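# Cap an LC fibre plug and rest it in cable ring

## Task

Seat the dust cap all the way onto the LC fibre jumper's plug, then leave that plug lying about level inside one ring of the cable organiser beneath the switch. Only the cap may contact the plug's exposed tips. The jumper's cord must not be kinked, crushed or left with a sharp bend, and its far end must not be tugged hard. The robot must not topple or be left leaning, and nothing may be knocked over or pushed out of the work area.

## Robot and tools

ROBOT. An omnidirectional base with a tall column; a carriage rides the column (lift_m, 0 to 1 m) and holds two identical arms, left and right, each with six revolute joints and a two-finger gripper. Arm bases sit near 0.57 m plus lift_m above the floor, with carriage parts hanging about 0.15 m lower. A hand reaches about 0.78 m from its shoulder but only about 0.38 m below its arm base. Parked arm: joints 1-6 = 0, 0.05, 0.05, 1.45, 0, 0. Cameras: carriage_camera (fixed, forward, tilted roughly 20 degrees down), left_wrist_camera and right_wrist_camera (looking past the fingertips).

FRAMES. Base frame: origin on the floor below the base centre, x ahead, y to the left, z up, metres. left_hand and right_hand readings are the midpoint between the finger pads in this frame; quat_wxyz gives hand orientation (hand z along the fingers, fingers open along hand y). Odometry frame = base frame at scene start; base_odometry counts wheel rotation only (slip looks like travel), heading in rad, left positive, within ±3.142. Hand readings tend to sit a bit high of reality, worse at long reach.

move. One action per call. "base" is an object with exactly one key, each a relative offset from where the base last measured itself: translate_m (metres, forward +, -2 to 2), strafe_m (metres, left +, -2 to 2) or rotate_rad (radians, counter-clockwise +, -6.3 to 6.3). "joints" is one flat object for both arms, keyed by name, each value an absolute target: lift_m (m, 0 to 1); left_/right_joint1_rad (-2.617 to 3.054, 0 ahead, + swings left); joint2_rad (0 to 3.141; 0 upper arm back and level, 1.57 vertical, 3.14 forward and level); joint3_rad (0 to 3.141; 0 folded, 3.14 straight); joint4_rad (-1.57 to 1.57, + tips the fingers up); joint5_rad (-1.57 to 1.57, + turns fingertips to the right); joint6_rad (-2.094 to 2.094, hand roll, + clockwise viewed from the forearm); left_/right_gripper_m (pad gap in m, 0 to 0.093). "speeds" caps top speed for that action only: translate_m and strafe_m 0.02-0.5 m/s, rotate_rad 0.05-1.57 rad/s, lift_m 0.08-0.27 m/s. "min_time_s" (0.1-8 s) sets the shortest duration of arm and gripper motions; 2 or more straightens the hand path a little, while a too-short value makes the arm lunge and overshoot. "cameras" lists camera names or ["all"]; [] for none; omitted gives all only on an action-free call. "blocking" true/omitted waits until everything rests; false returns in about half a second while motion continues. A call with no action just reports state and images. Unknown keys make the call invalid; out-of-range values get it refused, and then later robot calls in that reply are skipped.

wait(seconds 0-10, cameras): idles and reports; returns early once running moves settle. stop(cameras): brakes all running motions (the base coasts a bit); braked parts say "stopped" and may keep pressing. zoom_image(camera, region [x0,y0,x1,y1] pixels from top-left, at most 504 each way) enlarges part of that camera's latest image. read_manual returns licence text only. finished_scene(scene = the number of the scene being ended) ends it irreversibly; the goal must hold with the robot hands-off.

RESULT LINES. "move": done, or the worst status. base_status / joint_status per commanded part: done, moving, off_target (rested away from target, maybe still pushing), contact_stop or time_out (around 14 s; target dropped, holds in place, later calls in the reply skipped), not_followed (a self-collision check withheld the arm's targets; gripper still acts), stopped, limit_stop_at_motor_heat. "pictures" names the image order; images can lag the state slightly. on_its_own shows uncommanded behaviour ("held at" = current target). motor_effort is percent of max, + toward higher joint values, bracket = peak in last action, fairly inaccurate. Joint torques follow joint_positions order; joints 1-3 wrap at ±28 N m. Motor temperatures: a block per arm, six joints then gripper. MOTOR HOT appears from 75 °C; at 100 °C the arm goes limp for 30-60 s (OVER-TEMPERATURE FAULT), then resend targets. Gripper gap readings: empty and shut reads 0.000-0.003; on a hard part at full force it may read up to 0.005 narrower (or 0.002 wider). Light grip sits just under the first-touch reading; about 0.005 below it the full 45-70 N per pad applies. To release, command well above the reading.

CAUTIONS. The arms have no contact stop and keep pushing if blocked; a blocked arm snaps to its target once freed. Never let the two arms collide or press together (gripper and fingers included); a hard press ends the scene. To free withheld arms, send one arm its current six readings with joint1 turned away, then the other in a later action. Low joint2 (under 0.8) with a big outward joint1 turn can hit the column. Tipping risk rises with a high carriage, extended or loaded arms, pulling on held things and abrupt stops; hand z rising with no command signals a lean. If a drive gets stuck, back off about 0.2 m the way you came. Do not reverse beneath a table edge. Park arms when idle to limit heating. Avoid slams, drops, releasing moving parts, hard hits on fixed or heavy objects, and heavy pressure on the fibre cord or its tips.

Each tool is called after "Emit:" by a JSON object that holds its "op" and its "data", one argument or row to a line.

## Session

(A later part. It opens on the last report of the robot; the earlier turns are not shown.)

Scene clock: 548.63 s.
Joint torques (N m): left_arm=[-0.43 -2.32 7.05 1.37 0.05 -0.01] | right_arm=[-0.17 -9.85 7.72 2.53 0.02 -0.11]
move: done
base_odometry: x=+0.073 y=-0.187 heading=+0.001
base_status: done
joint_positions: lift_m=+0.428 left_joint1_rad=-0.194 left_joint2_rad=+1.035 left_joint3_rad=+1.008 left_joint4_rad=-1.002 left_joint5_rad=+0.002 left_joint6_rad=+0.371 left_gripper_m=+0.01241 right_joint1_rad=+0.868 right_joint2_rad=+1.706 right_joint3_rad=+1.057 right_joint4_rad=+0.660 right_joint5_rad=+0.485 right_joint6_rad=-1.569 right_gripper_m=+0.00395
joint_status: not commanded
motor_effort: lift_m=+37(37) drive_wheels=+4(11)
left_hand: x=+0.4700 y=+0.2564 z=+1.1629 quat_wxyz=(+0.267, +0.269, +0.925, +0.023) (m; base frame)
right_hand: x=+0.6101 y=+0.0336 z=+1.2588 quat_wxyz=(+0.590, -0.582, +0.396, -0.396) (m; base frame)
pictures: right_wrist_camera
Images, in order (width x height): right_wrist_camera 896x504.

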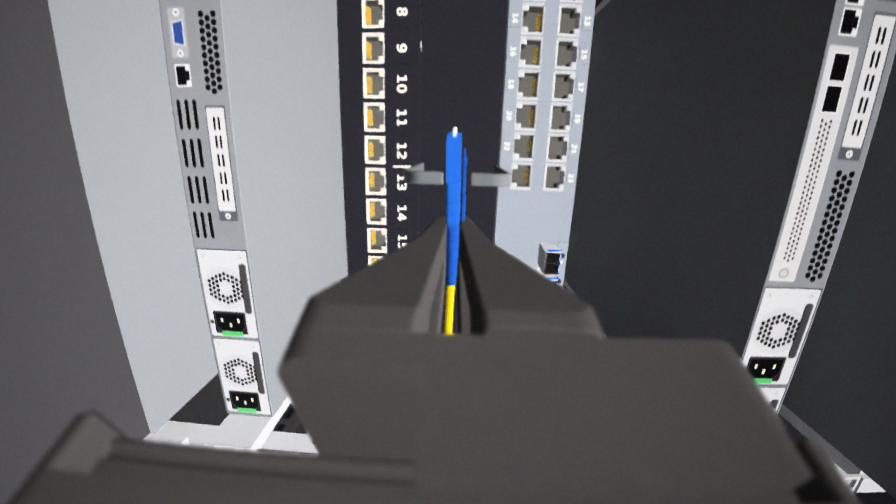

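Emit:
{"op": "move", "data": {
  "cameras": [],
  "base": {"translate_m": -0.022},
  "speeds": {"translate_m": 0.03}
}}

Emit:
{"op": "move", "data": {
  "cameras": ["right_wrist_camera", "carriage_camera"],
  "base": {"strafe_m": -0.06},
  "speeds": {"strafe_m": 0.03},
  "joints": {"right_joint1_rad": 0.992, "right_joint2_rad": 1.922, "right_joint3_rad": 1.326, "right_joint4_rad": 0.597, "right_joint5_rad": 0.682},
  "min_time_s": 2.2
}}

Scene clock: 581.53 s.
Joint torques (N m): left_arm=[-0.43 -2.36 7.02 1.38 0.06 -0.01] | right_arm=[-0.1 -9.87 7.71 2.52 0.02 -0.11]
move: done
base_odometry: x=+0.051 y=-0.187 heading=+0.000
base_status: done
joint_positions: lift_m=+0.428 left_joint1_rad=-0.194 left_joint2_rad=+1.035 left_joint3_rad=+1.008 left_joint4_rad=-1.002 left_joint5_rad=+0.002 left_joint6_rad=+0.371 left_gripper_m=+0.01241 right_joint1_rad=+0.868 right_joint2_rad=+1.706 right_joint3_rad=+1.057 right_joint4_rad=+0.659 right_joint5_rad=+0.484 right_joint6_rad=-1.569 right_gripper_m=+0.00395
joint_status: not commanded
motor_effort: lift_m=+37(37) drive_wheels=+2(8)
left_hand: x=+0.4700 y=+0.2564 z=+1.1629 quat_wxyz=(+0.267, +0.269, +0.925, +0.023) (m; base frame)
right_hand: x=+0.6099 y=+0.0338 z=+1.2588 quat_wxyz=(+0.590, -0.582, +0.396, -0.395) (m; base frame)
pictures: none
No camera images: "cameras" was empty.

Scene clock: 584.03 s.
Joint torques (N m): left_arm=[-0.38 -2.33 7.06 1.37 0.06 -0.01] | right_arm=[0.43 -9.87 9.81 2.39 0.11 -0.11]
move: done
base_odometry: x=+0.051 y=-0.247 heading=+0.001
base_status: done
joint_positions: lift_m=+0.428 left_joint1_rad=-0.195 left_joint2_rad=+1.035 left_joint3_rad=+1.008 left_joint4_rad=-1.002 left_joint5_rad=+0.002 left_joint6_rad=+0.371 left_gripper_m=+0.01241 right_joint1_rad=+0.987 right_joint2_rad=+1.905 right_joint3_rad=+1.301 right_joint4_rad=+0.611 right_joint5_rad=+0.672 right_joint6_rad=-1.569 right_gripper_m=+0.00395
joint_status: all done
motor_effort: lift_m=+37(37) drive_wheels=-5(10)
left_hand: x=+0.4700 y=+0.2563 z=+1.1629 quat_wxyz=(+0.267, +0.269, +0.925, +0.023) (m; base frame)
right_hand: x=+0.6102 y=+0.0943 z=+1.2559 quat_wxyz=(+0.575, -0.570, +0.416, -0.415) (m; base frame)
pictures: carriage_camera, right_wrist_camera
Images, in order (width x height): carriage_camera 896x504, right_wrist_camera 896x504.

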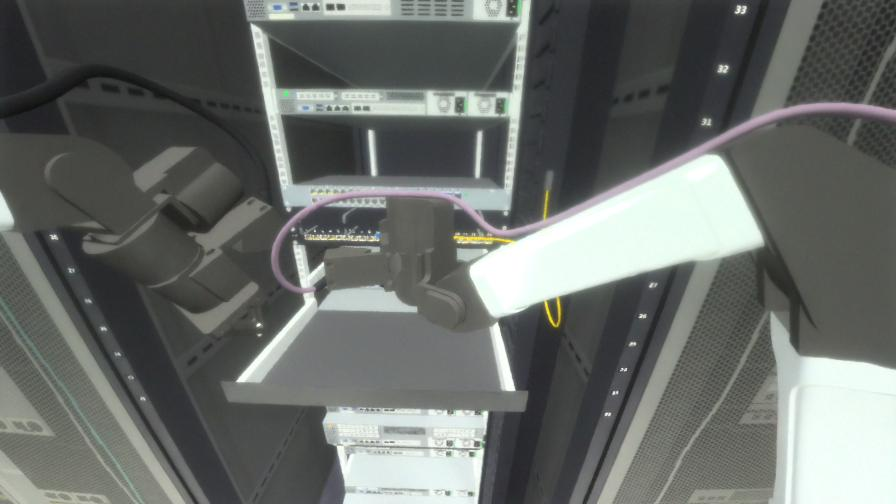

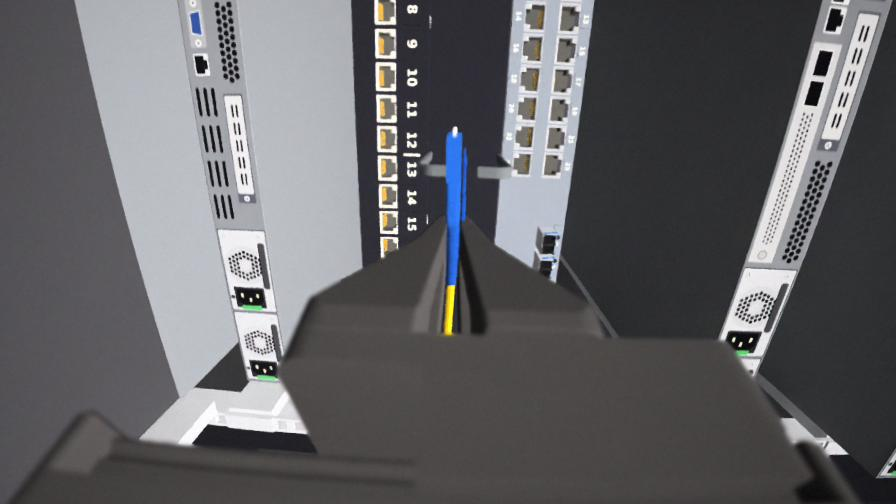

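Emit:
{"op": "move", "data": {
  "cameras": [],
  "joints": {"lift_m": 0.524, "right_joint2_rad": 2.115, "right_joint3_rad": 1.120, "right_joint4_rad": 0.975},
  "speeds": {"lift_m": 0.08},
  "min_time_s": 1.5
}}

Emit:
{"op": "move", "data": {
  "cameras": ["right_wrist_camera"],
  "joints": {"lift_m": 0.62, "right_joint2_rad": 2.4, "right_joint3_rad": 1.099, "right_joint4_rad": 1.282},
  "speeds": {"lift_m": 0.08},
  "min_time_s": 1.5
}}

Scene clock: 603.83 s.
Joint torques (N m): left_arm=[-0.39 -2.36 7.02 1.38 0.06 -0.01] | right_arm=[0.47 -10.62 5.45 2.58 0.1 -0.11]
move: done
base_odometry: x=+0.051 y=-0.247 heading=+0.001
base_status: not commanded
joint_positions: lift_m=+0.524 left_joint1_rad=-0.195 left_joint2_rad=+1.035 left_joint3_rad=+1.008 left_joint4_rad=-1.002 left_joint5_rad=+0.002 left_joint6_rad=+0.371 left_gripper_m=+0.01241 right_joint1_rad=+0.987 right_joint2_rad=+2.100 right_joint3_rad=+1.131 right_joint4_rad=+0.970 right_joint5_rad=+0.674 right_joint6_rad=-1.569 right_gripper_m=+0.00395
joint_status: all done
motor_effort: lift_m=+36(43) drive_wheels=-2(4)
left_hand: x=+0.4699 y=+0.2564 z=+1.2593 quat_wxyz=(+0.267, +0.269, +0.925, +0.023) (m; base frame)
right_hand: x=+0.6099 y=+0.0932 z=+1.2518 quat_wxyz=(+0.573, -0.571, +0.417, -0.416) (m; base frame)
pictures: none
No camera images: "cameras" was empty.

Scene clock: 605.63 s.
Joint torques (N m): left_arm=[-0.38 -2.36 7.06 1.37 0.06 -0.01] | right_arm=[0.47 -11.33 3.86 2.58 0.09 -0.11]
move: done
base_odometry: x=+0.051 y=-0.247 heading=+0.001
base_status: not commanded
joint_positions: lift_m=+0.620 left_joint1_rad=-0.195 left_joint2_rad=+1.035 left_joint3_rad=+1.007 left_joint4_rad=-1.002 left_joint5_rad=+0.002 left_joint6_rad=+0.371 left_gripper_m=+0.01241 right_joint1_rad=+0.987 right_joint2_rad=+2.384 right_joint3_rad=+1.111 right_joint4_rad=+1.277 right_joint5_rad=+0.674 right_joint6_rad=-1.569 right_gripper_m=+0.00395
joint_status: all done
motor_effort: lift_m=+36(42) drive_wheels=-2(5)
left_hand: x=+0.4699 y=+0.2564 z=+1.3552 quat_wxyz=(+0.267, +0.269, +0.925, +0.023) (m; base frame)
right_hand: x=+0.6097 y=+0.0929 z=+1.2533 quat_wxyz=(+0.574, -0.570, +0.417, -0.416) (m; base frame)
pictures: right_wrist_camera
Images, in order (width x height): right_wrist_camera 896x504.

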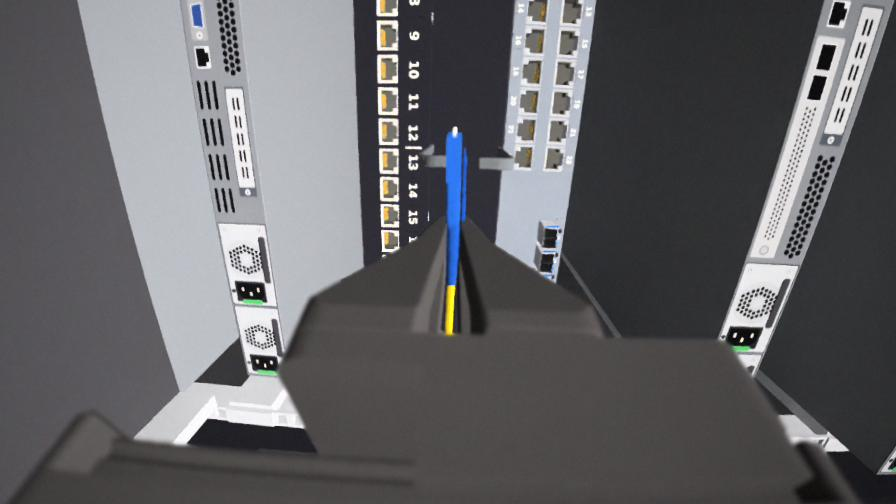

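Emit:
{"op": "move", "data": {
  "cameras": ["left_wrist_camera"],
  "joints": {"left_joint1_rad": -0.230, "left_joint2_rad": 2.077, "left_joint3_rad": 1.967, "left_joint4_rad": -1.450, "left_joint5_rad": 0.0, "left_joint6_rad": -1.944},
  "min_time_s": 3
}}

Emit:
{"op": "move", "data": {
  "cameras": ["left_wrist_camera", "right_wrist_camera"],
  "joints": {"left_joint1_rad": -0.335, "left_joint2_rad": 2.150, "left_joint3_rad": 1.9692, "left_joint4_rad": -1.355},
  "min_time_s": 2
}}

Scene clock: 629.47 s.
Joint torques (N m): left_arm=[-0.64 -8.39 9.66 -0.01 -0.03 -0.1] | right_arm=[0.49 -11.32 3.86 2.56 0.09 -0.11]
move: done
base_odometry: x=+0.051 y=-0.247 heading=+0.001
base_status: not commanded
joint_positions: lift_m=+0.620 left_joint1_rad=-0.221 left_joint2_rad=+2.063 left_joint3_rad=+1.934 left_joint4_rad=-1.437 left_joint5_rad=+0.002 left_joint6_rad=-1.932 left_gripper_m=+0.01241 right_joint1_rad=+0.987 right_joint2_rad=+2.384 right_joint3_rad=+1.111 right_joint4_rad=+1.280 right_joint5_rad=+0.674 right_joint6_rad=-1.569 right_gripper_m=+0.00395
joint_status: all done
motor_effort: lift_m=+36(36) drive_wheels=-3(5)
left_hand: x=+0.6022 y=+0.2195 z=+1.3003 quat_wxyz=(+0.000, -0.755, +0.656, -0.003) (m; base frame)
right_hand: x=+0.6097 y=+0.0929 z=+1.2539 quat_wxyz=(+0.575, -0.569, +0.417, -0.416) (m; base frame)
pictures: left_wrist_camera
Images, in order (width x height): left_wrist_camera 896x504.

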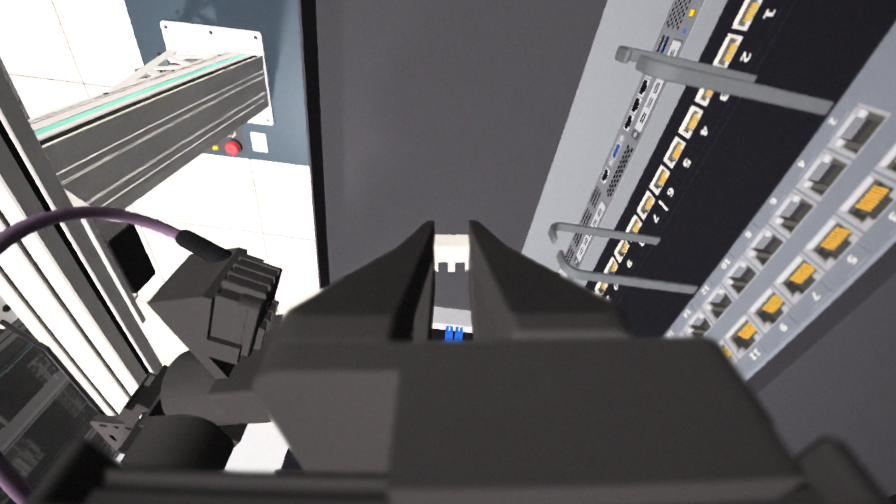

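Scene clock: 631.77 s.
Joint torques (N m): left_arm=[-0.58 -8.85 9.89 0.27 -0.03 -0.09] | right_arm=[0.49 -11.34 3.89 2.56 0.09 -0.11]
move: done
base_odometry: x=+0.051 y=-0.247 heading=+0.001
base_status: not commanded
joint_positions: lift_m=+0.620 left_joint1_rad=-0.327 left_joint2_rad=+2.135 left_joint3_rad=+1.934 left_joint4_rad=-1.369 left_joint5_rad=+0.002 left_joint6_rad=-1.933 left_gripper_m=+0.01241 right_joint1_rad=+0.987 right_joint2_rad=+2.384 right_joint3_rad=+1.111 right_joint4_rad=+1.280 right_joint5_rad=+0.674 right_joint6_rad=-1.569 right_gripper_m=+0.00395
joint_status: all done
motor_effort: lift_m=+36(36) drive_wheels=-3(5)
left_hand: x=+0.6068 y=+0.1737 z=+1.2726 quat_wxyz=(+0.000, -0.719, +0.695, -0.001) (m; base frame)
right_hand: x=+0.6097 y=+0.0929 z=+1.2539 quat_wxyz=(+0.575, -0.569, +0.417, -0.416) (m; base frame)
pictures: left_wrist_camera, right_wrist_camera
Images, in order (width x height): left_wrist_camera 896x504, right_wrist_camera 896x504.

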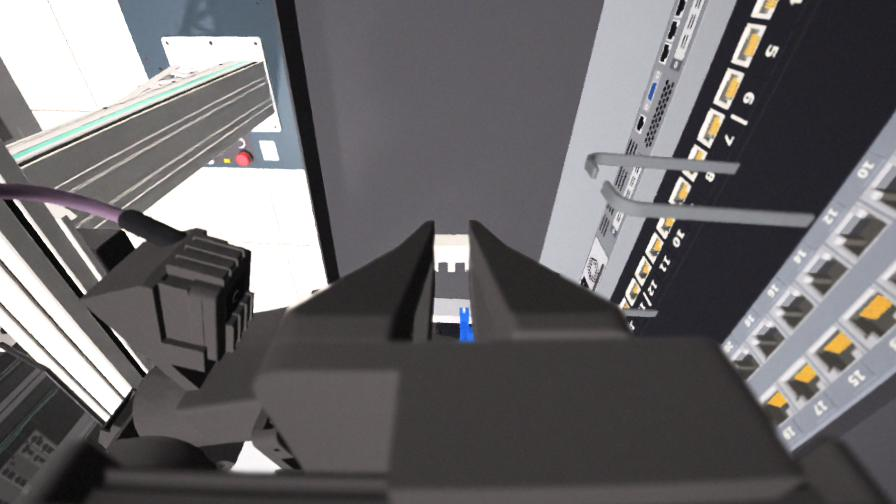

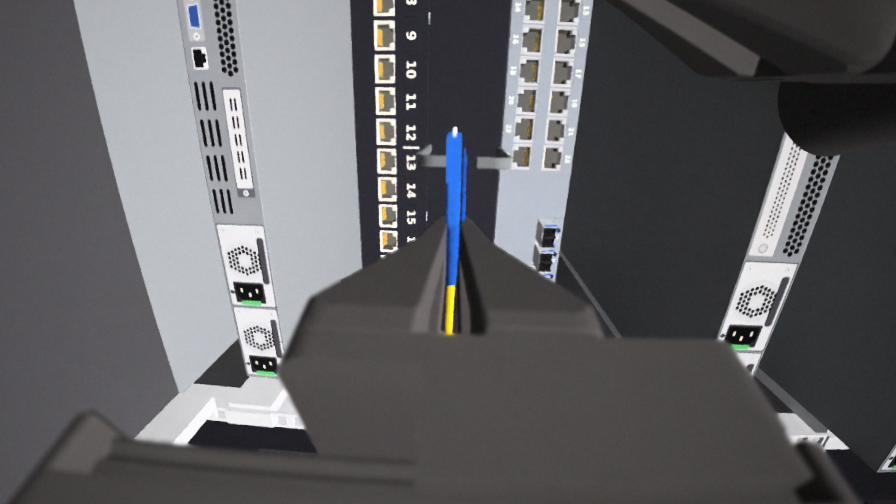

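Emit:
{"op": "zoom_image", "data": {
  "camera": "left_wrist_camera",
  "region": [412, 225, 512, 345]
}}

Scaled by 4.200 from the camera's 896x504 image, which has a finer 1280x720 frame.

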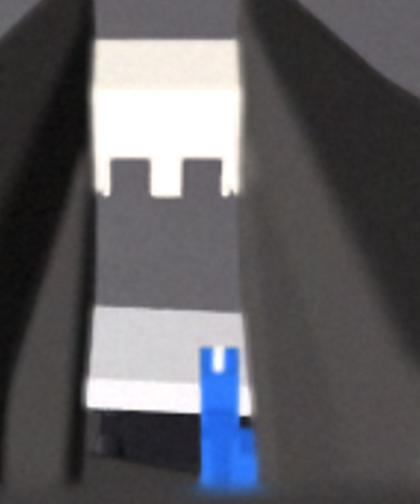

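Emit:
{"op": "move", "data": {
  "cameras": ["left_wrist_camera", "right_wrist_camera"],
  "joints": {"left_joint1_rad": -0.391, "left_joint2_rad": 2.236, "left_joint3_rad": 2.051, "left_joint4_rad": -1.352, "left_joint6_rad": -2.001},
  "min_time_s": 2
}}

Emit:
{"op": "zoom_image", "data": {
  "camera": "left_wrist_camera",
  "region": [412, 225, 512, 345]
}}

Emit:
{"op": "zoom_image", "data": {
  "camera": "right_wrist_camera",
  "region": [395, 20, 515, 170]
}}

Scene clock: 653.47 s.
Joint torques (N m): left_arm=[-0.61 -9.42 9.72 0.26 -0.03 -0.08] | right_arm=[0.46 -11.33 3.88 2.56 0.09 -0.11]
Motor temperatures (°C): left_arm=[29 45 51 35 29 33 36] | right_arm=[31 45 45 51 31 30 36]
move: done
base_odometry: x=+0.051 y=-0.247 heading=+0.001
base_status: not commanded
joint_positions: lift_m=+0.620 left_joint1_rad=-0.382 left_joint2_rad=+2.220 left_joint3_rad=+2.018 left_joint4_rad=-1.365 left_joint5_rad=+0.002 left_joint6_rad=-1.990 left_gripper_m=+0.01241 right_joint1_rad=+0.987 right_joint2_rad=+2.384 right_joint3_rad=+1.111 right_joint4_rad=+1.280 right_joint5_rad=+0.674 right_joint6_rad=-1.569 right_gripper_m=+0.00395
joint_status: all done
motor_effort: lift_m=+36(36) drive_wheels=+1(7)
left_hand: x=+0.6165 y=+0.1452 z=+1.2594 quat_wxyz=(+0.000, -0.720, +0.694, -0.002) (m; base frame)
right_hand: x=+0.6097 y=+0.0929 z=+1.2539 quat_wxyz=(+0.575, -0.569, +0.417, -0.416) (m; base frame)
pictures: left_wrist_camera, right_wrist_camera
Images, in order (width x height): left_wrist_camera 896x504, right_wrist_camera 896x504.

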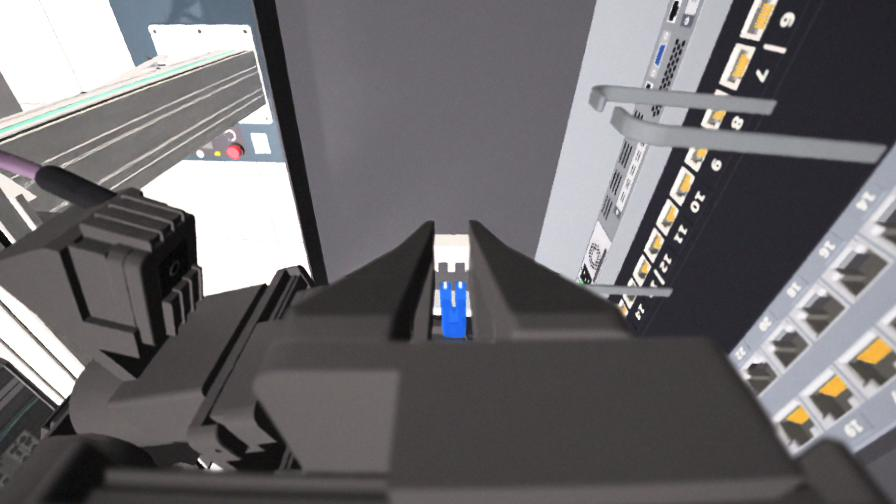

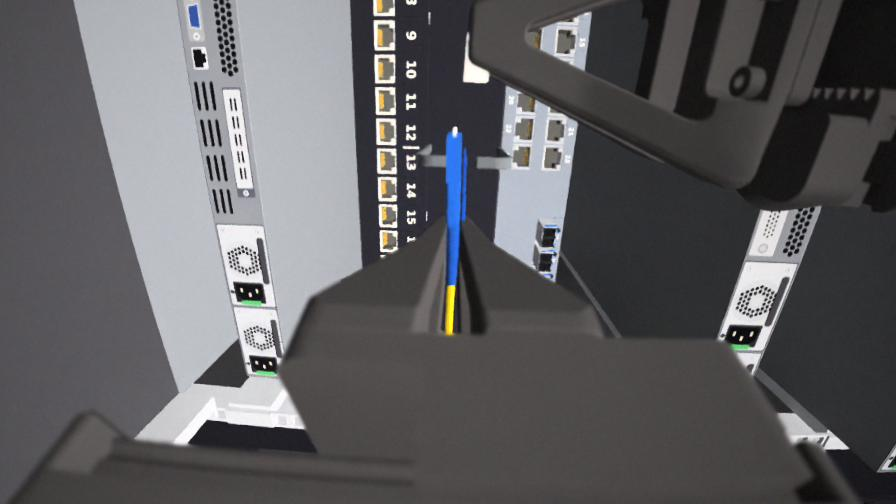

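Scaled by 4.200 from the camera's 896x504 image, which has a finer 1280x720 frame.

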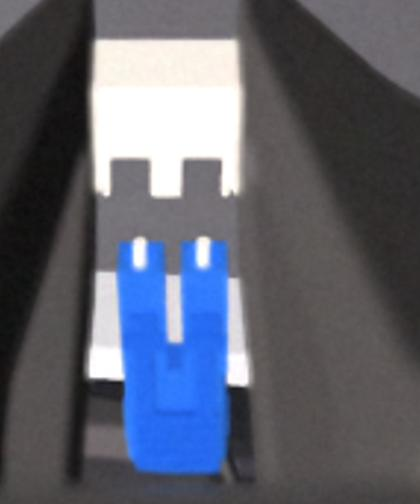

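Scaled by 3.360 from the camera's 896x504 image, which has a finer 1280x720 frame.

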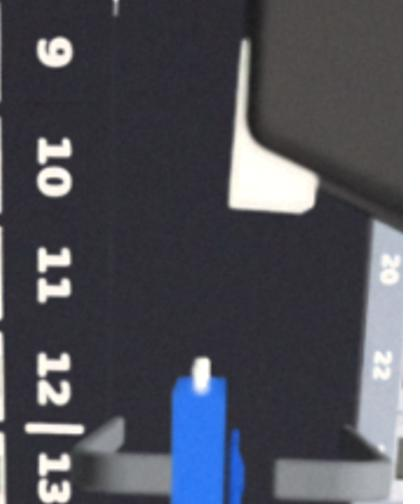

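Emit:
{"op": "zoom_image", "data": {
  "camera": "right_wrist_camera",
  "region": [440, 15, 510, 85]
}}

Emit:
{"op": "zoom_image", "data": {
  "camera": "right_wrist_camera",
  "region": [420, 120, 500, 200]
}}

Scaled by 7.200 from the camera's 896x504 image, which has a finer 1280x720 frame.

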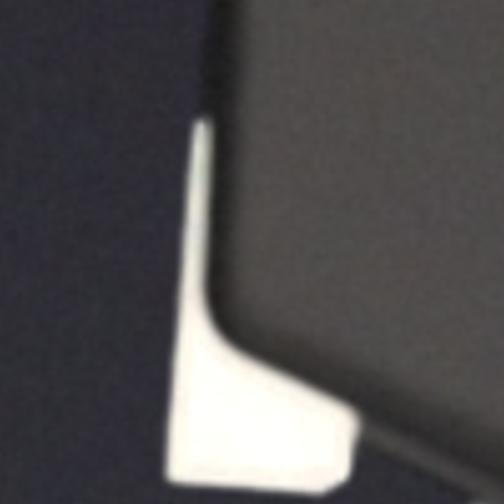

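Scaled by 6.300 from the camera's 896x504 image, which has a finer 1280x720 frame.

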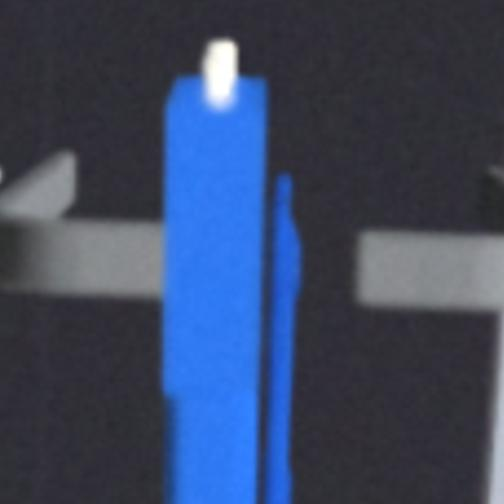

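Emit:
{"op": "move", "data": {
  "cameras": ["left_wrist_camera", "right_wrist_camera"],
  "joints": {"left_joint1_rad": -0.369, "left_joint2_rad": 2.1704, "left_joint3_rad": 1.960, "left_joint4_rad": -1.297, "left_joint5_rad": 0.0656, "left_joint6_rad": -2.026},
  "min_time_s": 2
}}

Emit:
{"op": "zoom_image", "data": {
  "camera": "left_wrist_camera",
  "region": [412, 225, 512, 345]
}}

Emit:
{"op": "zoom_image", "data": {
  "camera": "right_wrist_camera",
  "region": [420, 50, 520, 150]
}}

Scene clock: 717.47 s.
Joint torques (N m): left_arm=[0.83 -14.75 5.59 0.29 0.14 -0.1] | right_arm=[0.47 -11.32 3.88 2.57 0.09 -0.11]
Motor temperatures (°C): left_arm=[29 51 53 34 29 33 36] | right_arm=[31 47 43 52 31 30 36]
move: done
base_odometry: x=+0.051 y=-0.247 heading=+0.001
base_status: not commanded
joint_positions: lift_m=+0.620 left_joint1_rad=-0.379 left_joint2_rad=+2.220 left_joint3_rad=+1.974 left_joint4_rad=-1.310 left_joint5_rad=+0.053 left_joint6_rad=-2.015 left_gripper_m=+0.01241 right_joint1_rad=+0.987 right_joint2_rad=+2.384 right_joint3_rad=+1.111 right_joint4_rad=+1.280 right_joint5_rad=+0.674 right_joint6_rad=-1.569 right_gripper_m=+0.00395
joint_status: all done
motor_effort: lift_m=+36(36) drive_wheels=-1(4)
left_hand: x=+0.6165 y=+0.1373 z=+1.2487 quat_wxyz=(-0.022, -0.729, +0.684, -0.017) (m; base frame)
right_hand: x=+0.6097 y=+0.0929 z=+1.2539 quat_wxyz=(+0.575, -0.569, +0.417, -0.416) (m; base frame)
pictures: left_wrist_camera, right_wrist_camera
Images, in order (width x height): left_wrist_camera 896x504, right_wrist_camera 896x504.

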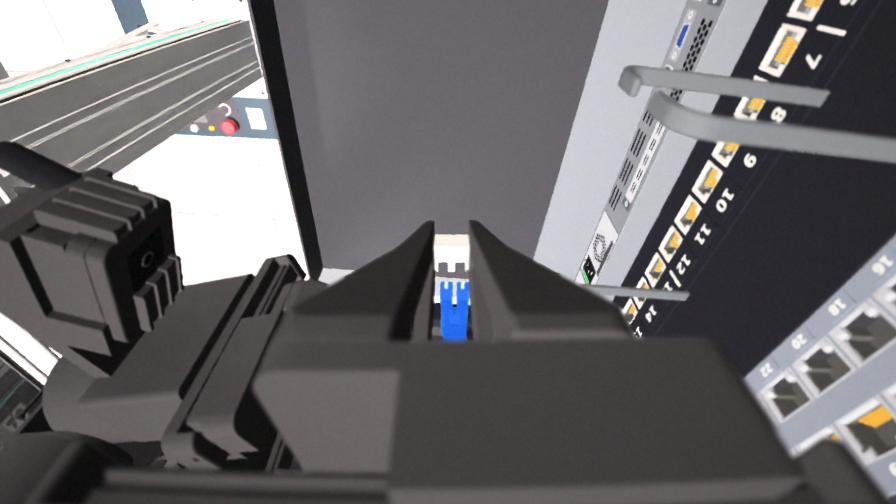

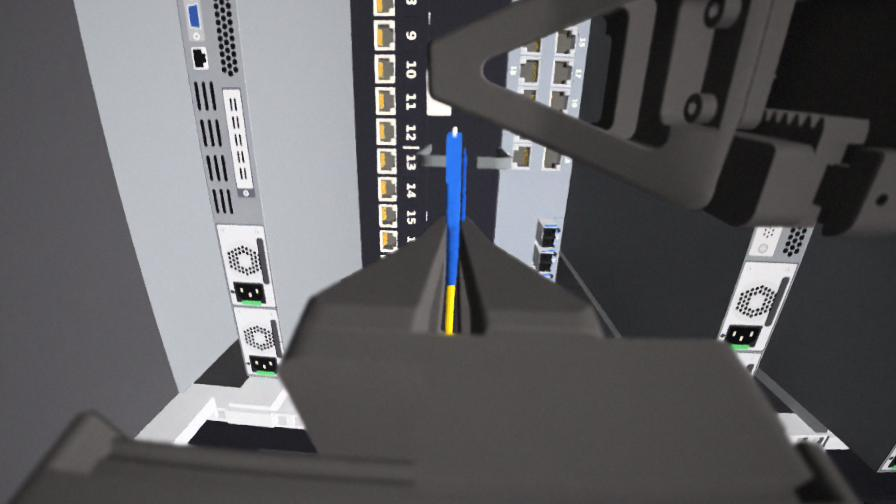

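Scaled by 4.200 from the camera's 896x504 image, which has a finer 1280x720 frame.

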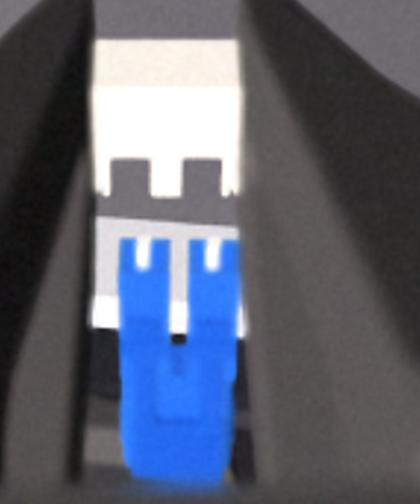

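Scaled by 5.040 from the camera's 896x504 image, which has a finer 1280x720 frame.

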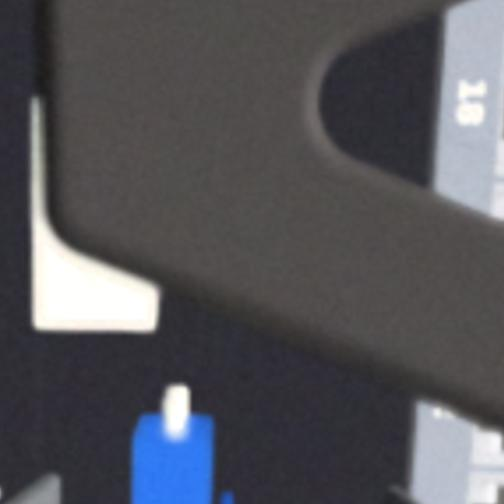

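Emit:
{"op": "move", "data": {
  "cameras": ["left_wrist_camera", "right_wrist_camera"],
  "joints": {"left_joint2_rad": 2.208, "left_joint3_rad": 2.030, "left_joint4_rad": -1.336},
  "min_time_s": 1.5
}}

Emit:
{"op": "zoom_image", "data": {
  "camera": "left_wrist_camera",
  "region": [422, 240, 492, 310]
}}

Emit:
{"op": "zoom_image", "data": {
  "camera": "right_wrist_camera",
  "region": [420, 70, 500, 150]
}}

Scene clock: 737.83 s.
Joint torques (N m): left_arm=[0.84 -11.71 9.77 0.03 0.13 -0.09] | right_arm=[0.49 -11.36 3.9 2.57 0.09 -0.11]
Motor temperatures (°C): left_arm=[29 59 51 33 29 33 36] | right_arm=[31 47 43 52 31 30 36]
move: done
base_odometry: x=+0.051 y=-0.247 heading=+0.001
base_status: not commanded
joint_positions: lift_m=+0.620 left_joint1_rad=-0.379 left_joint2_rad=+2.220 left_joint3_rad=+1.997 left_joint4_rad=-1.324 left_joint5_rad=+0.053 left_joint6_rad=-2.015 left_gripper_m=+0.01241 right_joint1_rad=+0.987 right_joint2_rad=+2.384 right_joint3_rad=+1.111 right_joint4_rad=+1.280 right_joint5_rad=+0.674 right_joint6_rad=-1.569 right_gripper_m=+0.00395
joint_status: all done
motor_effort: lift_m=+36(36) drive_wheels=-2(4)
left_hand: x=+0.6185 y=+0.1365 z=+1.2543 quat_wxyz=(-0.020, -0.729, +0.684, -0.021) (m; base frame)
right_hand: x=+0.6097 y=+0.0929 z=+1.2539 quat_wxyz=(+0.575, -0.569, +0.417, -0.416) (m; base frame)
pictures: left_wrist_camera, right_wrist_camera
Images, in order (width x height): left_wrist_camera 896x504, right_wrist_camera 896x504.

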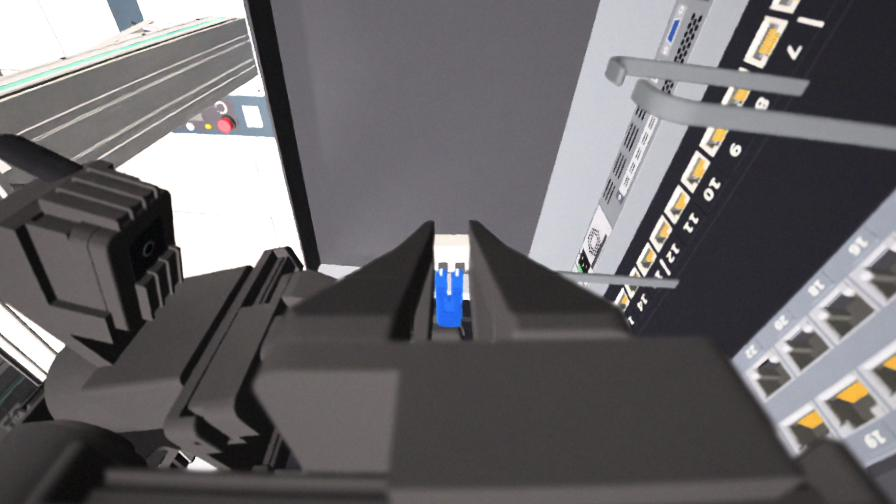

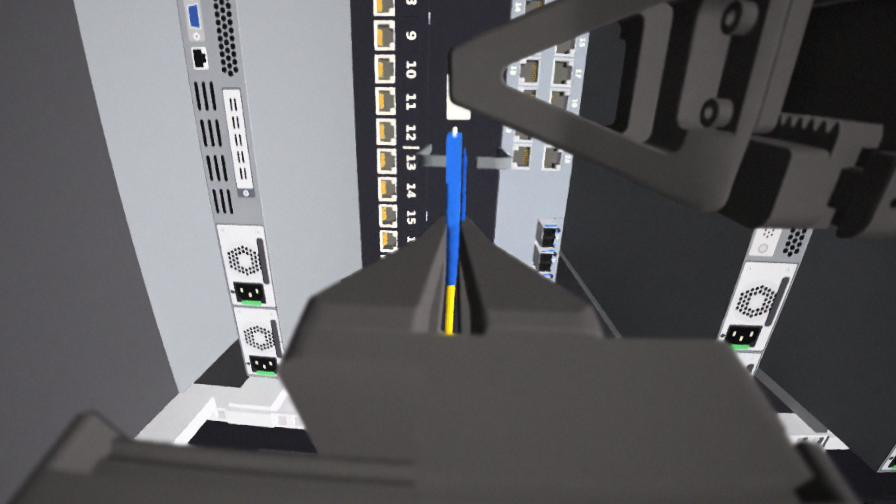

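Scaled by 7.200 from the camera's 896x504 image, which has a finer 1280x720 frame.

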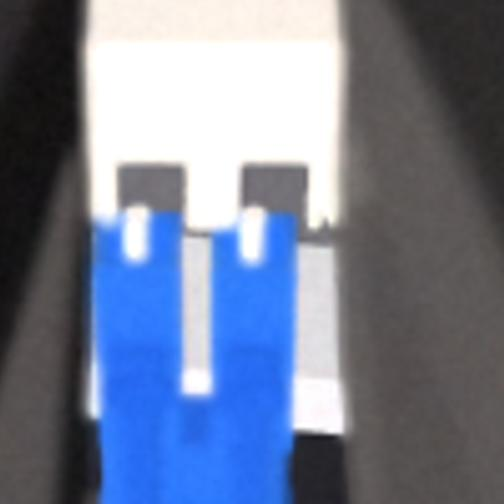

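Scaled by 6.300 from the camera's 896x504 image, which has a finer 1280x720 frame.

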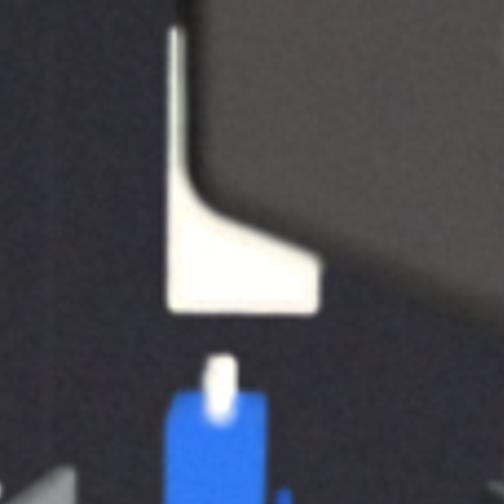

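Emit:
{"op": "move", "data": {
  "cameras": ["left_wrist_camera", "right_wrist_camera"],
  "joints": {"left_joint4_rad": -1.3405, "right_joint4_rad": 1.2862},
  "min_time_s": 0.7
}}

Emit:
{"op": "zoom_image", "data": {
  "camera": "left_wrist_camera",
  "region": [422, 240, 492, 310]
}}

Emit:
{"op": "zoom_image", "data": {
  "camera": "right_wrist_camera",
  "region": [420, 70, 500, 150]
}}

Scene clock: 756.67 s.
Joint torques (N m): left_arm=[0.81 -11.7 9.77 0.01 0.14 -0.09] | right_arm=[0.47 -11.33 3.88 2.58 0.09 -0.11]
Motor temperatures (°C): left_arm=[29 60 52 33 29 33 36] | right_arm=[31 47 43 53 31 30 36]
move: done
base_odometry: x=+0.051 y=-0.247 heading=+0.001
base_status: not commanded
joint_positions: lift_m=+0.620 left_joint1_rad=-0.379 left_joint2_rad=+2.220 left_joint3_rad=+1.997 left_joint4_rad=-1.328 left_joint5_rad=+0.053 left_joint6_rad=-2.015 left_gripper_m=+0.01241 right_joint1_rad=+0.987 right_joint2_rad=+2.384 right_joint3_rad=+1.111 right_joint4_rad=+1.283 right_joint5_rad=+0.674 right_joint6_rad=-1.569 right_gripper_m=+0.00395
joint_status: all done
motor_effort: lift_m=+36(36) drive_wheels=-1(4)
left_hand: x=+0.6175 y=+0.1369 z=+1.2543 quat_wxyz=(-0.021, -0.729, +0.684, -0.019) (m; base frame)
right_hand: x=+0.6097 y=+0.0929 z=+1.2545 quat_wxyz=(+0.576, -0.568, +0.417, -0.416) (m; base frame)
pictures: left_wrist_camera, right_wrist_camera
Images, in order (width x height): left_wrist_camera 896x504, right_wrist_camera 896x504.

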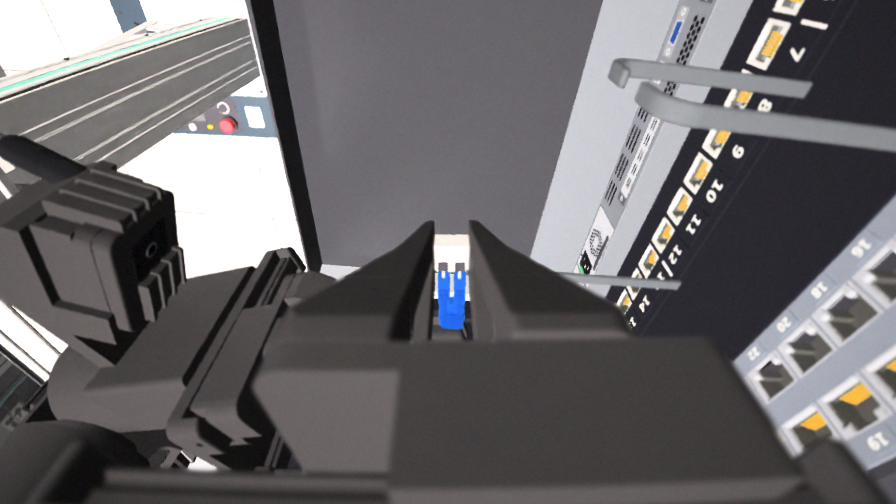

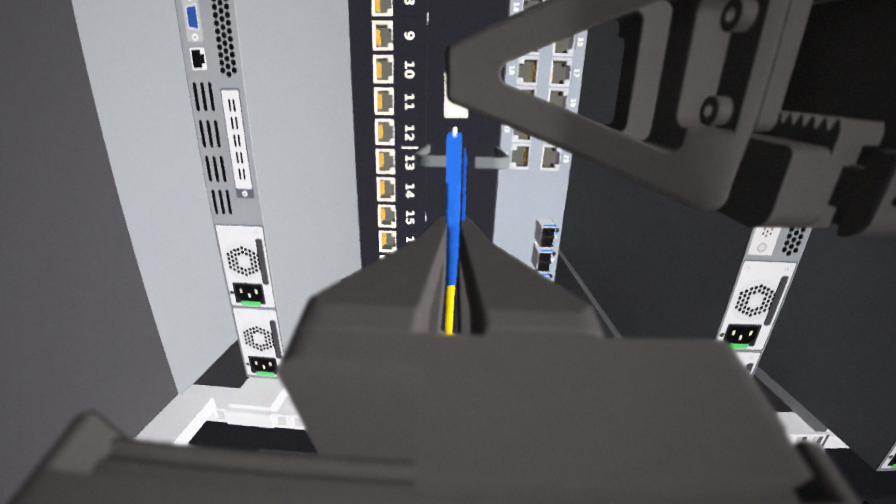

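Scaled by 7.200 from the camera's 896x504 image, which has a finer 1280x720 frame.

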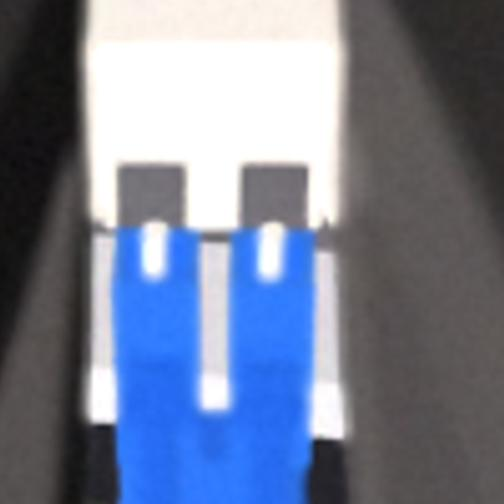

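Scaled by 6.300 from the camera's 896x504 image, which has a finer 1280x720 frame.

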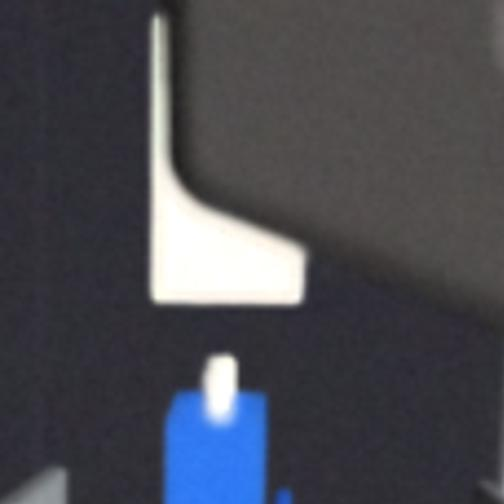

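Emit:
{"op": "move", "data": {
  "cameras": ["left_wrist_camera", "right_wrist_camera"],
  "joints": {"left_joint1_rad": -0.3943, "left_joint4_rad": -1.308, "left_joint6_rad": -2.0333, "right_joint4_rad": 1.2877},
  "min_time_s": 1.0
}}

Emit:
{"op": "zoom_image", "data": {
  "camera": "left_wrist_camera",
  "region": [422, 240, 492, 310]
}}

Emit:
{"op": "zoom_image", "data": {
  "camera": "right_wrist_camera",
  "region": [420, 70, 500, 150]
}}

Scene clock: 768.20 s.
Joint torques (N m): left_arm=[-0.59 -11.71 9.77 0.31 0.14 -0.09] | right_arm=[0.47 -11.34 3.86 2.58 0.09 -0.11]
Motor temperatures (°C): left_arm=[29 60 53 33 29 33 36] | right_arm=[31 48 43 53 31 30 36]
move: done
base_odometry: x=+0.051 y=-0.247 heading=+0.001
base_status: not commanded
joint_positions: lift_m=+0.620 left_joint1_rad=-0.386 left_joint2_rad=+2.220 left_joint3_rad=+1.997 left_joint4_rad=-1.322 left_joint5_rad=+0.053 left_joint6_rad=-2.022 left_gripper_m=+0.01241 right_joint1_rad=+0.987 right_joint2_rad=+2.384 right_joint3_rad=+1.111 right_joint4_rad=+1.285 right_joint5_rad=+0.674 right_joint6_rad=-1.569 right_gripper_m=+0.00395
joint_status: all done
motor_effort: lift_m=+36(36) drive_wheels=-1(5)
left_hand: x=+0.6177 y=+0.1333 z=+1.2543 quat_wxyz=(-0.020, -0.729, +0.684, -0.022) (m; base frame)
right_hand: x=+0.6097 y=+0.0929 z=+1.2549 quat_wxyz=(+0.576, -0.567, +0.417, -0.415) (m; base frame)
pictures: left_wrist_camera, right_wrist_camera
Images, in order (width x height): left_wrist_camera 896x504, right_wrist_camera 896x504.

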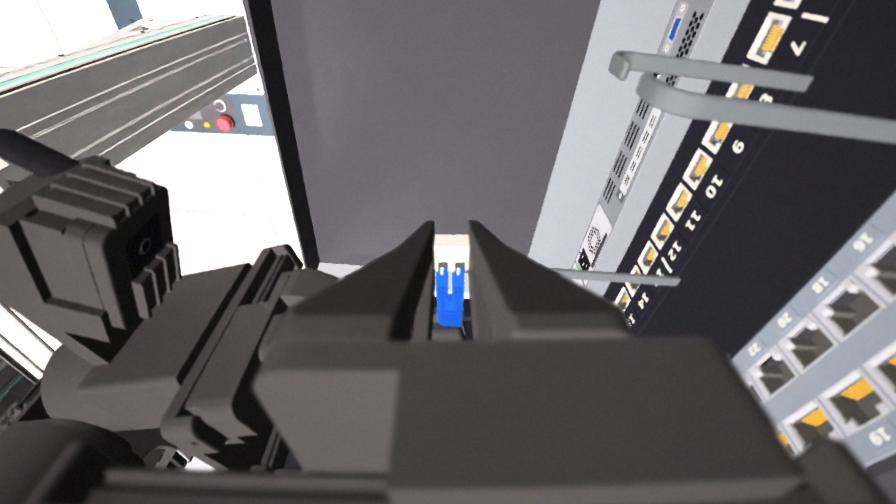

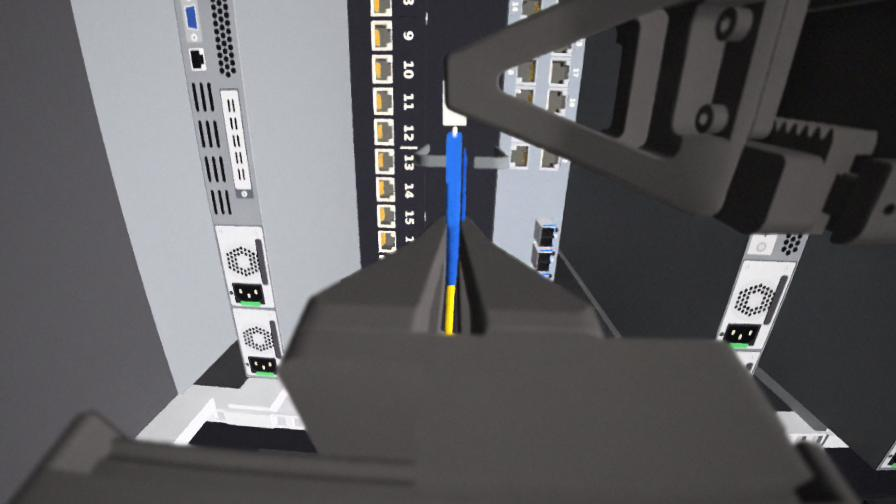

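Scaled by 7.200 from the camera's 896x504 image, which has a finer 1280x720 frame.

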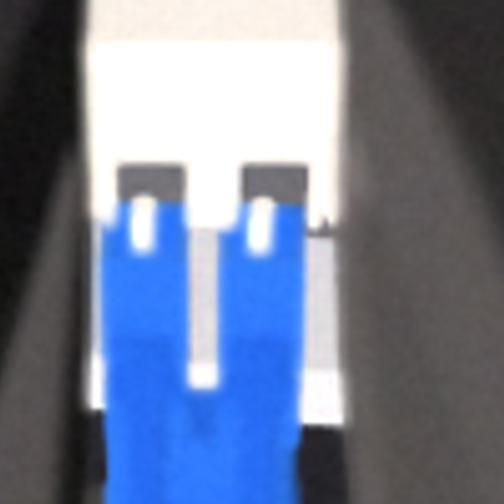

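Scaled by 6.300 from the camera's 896x504 image, which has a finer 1280x720 frame.

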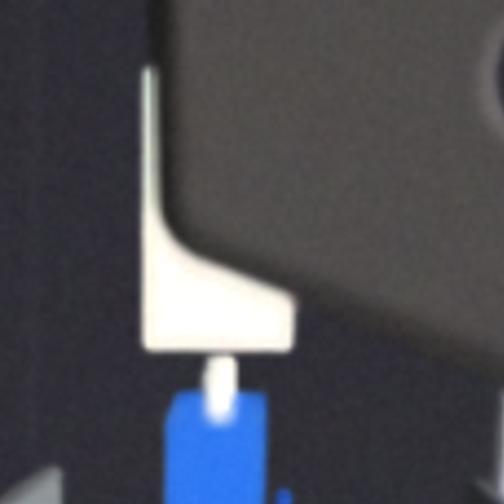

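Emit:
{"op": "move", "data": {
  "cameras": ["left_wrist_camera", "right_wrist_camera"],
  "joints": {"left_joint1_rad": -0.4031, "left_joint4_rad": -1.3072, "left_joint6_rad": -2.0421},
  "min_time_s": 1.0
}}

Emit:
{"op": "zoom_image", "data": {
  "camera": "left_wrist_camera",
  "region": [422, 240, 492, 310]
}}

Emit:
{"op": "zoom_image", "data": {
  "camera": "right_wrist_camera",
  "region": [420, 70, 500, 150]
}}

Scene clock: 780.63 s.
Joint torques (N m): left_arm=[-0.64 -11.71 9.8 0.32 0.13 -0.1] | right_arm=[0.44 -11.34 3.89 2.58 0.09 -0.11]
Motor temperatures (°C): left_arm=[29 60 53 33 29 33 36] | right_arm=[31 48 43 54 31 30 36]
move: done
base_odometry: x=+0.051 y=-0.247 heading=+0.001
base_status: not commanded
joint_positions: lift_m=+0.620 left_joint1_rad=-0.395 left_joint2_rad=+2.220 left_joint3_rad=+1.997 left_joint4_rad=-1.320 left_joint5_rad=+0.053 left_joint6_rad=-2.031 left_gripper_m=+0.01241 right_joint1_rad=+0.987 right_joint2_rad=+2.384 right_joint3_rad=+1.111 right_joint4_rad=+1.285 right_joint5_rad=+0.674 right_joint6_rad=-1.569 right_gripper_m=+0.00395
joint_status: all done
motor_effort: lift_m=+36(36) drive_wheels=-2(5)
left_hand: x=+0.6165 y=+0.1298 z=+1.2543 quat_wxyz=(-0.020, -0.729, +0.683, -0.022) (m; base frame)
right_hand: x=+0.6097 y=+0.0929 z=+1.2549 quat_wxyz=(+0.576, -0.567, +0.417, -0.415) (m; base frame)
pictures: left_wrist_camera, right_wrist_camera
Images, in order (width x height): left_wrist_camera 896x504, right_wrist_camera 896x504.

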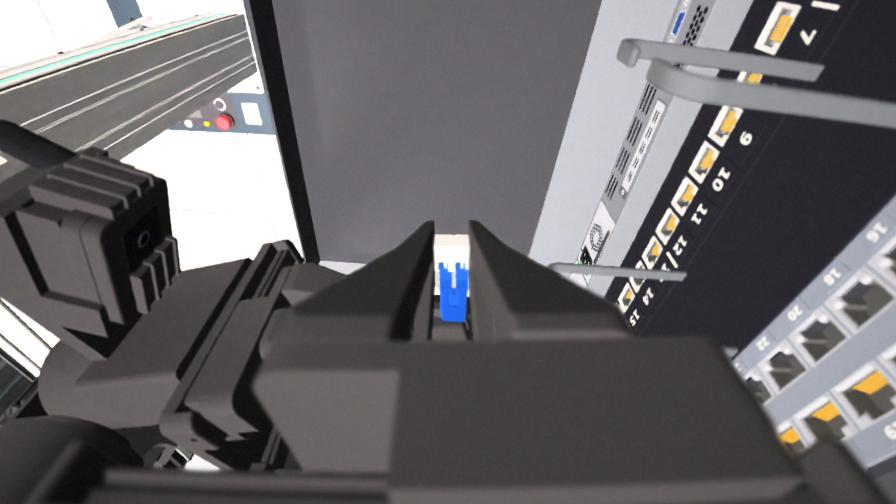

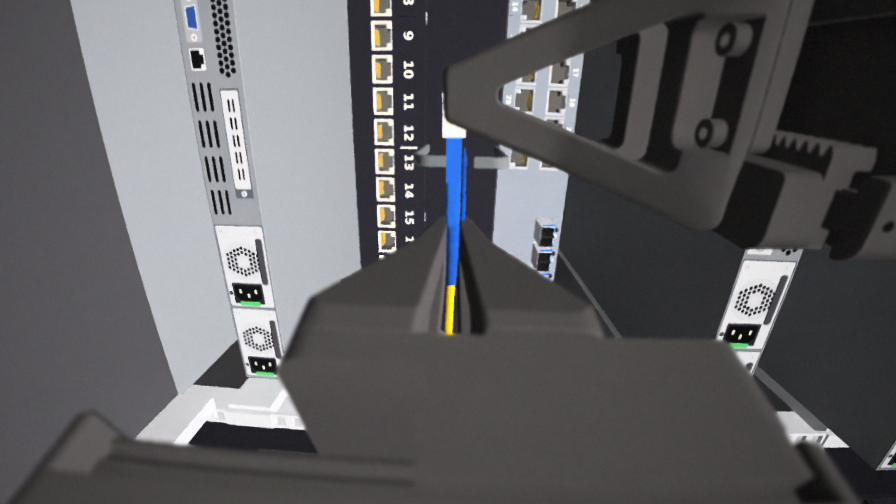

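Scaled by 7.200 from the camera's 896x504 image, which has a finer 1280x720 frame.

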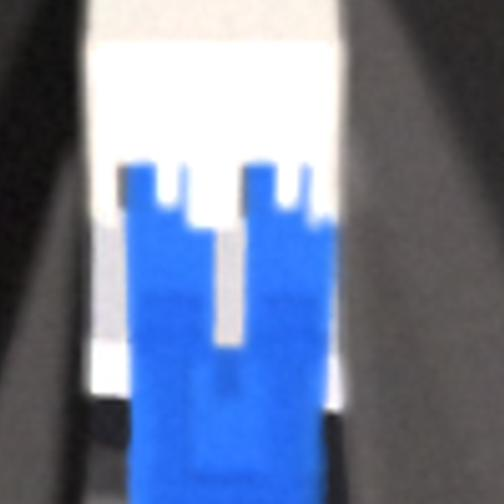

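Scaled by 6.300 from the camera's 896x504 image, which has a finer 1280x720 frame.

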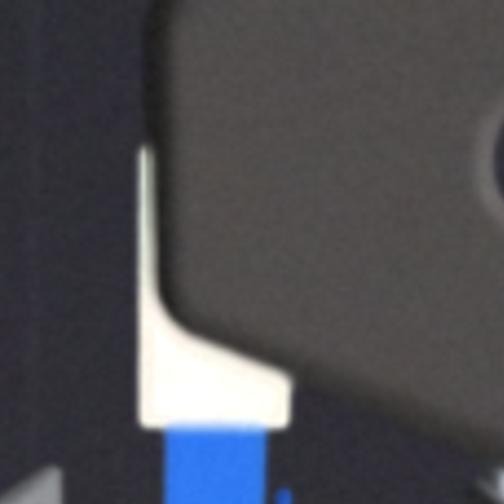

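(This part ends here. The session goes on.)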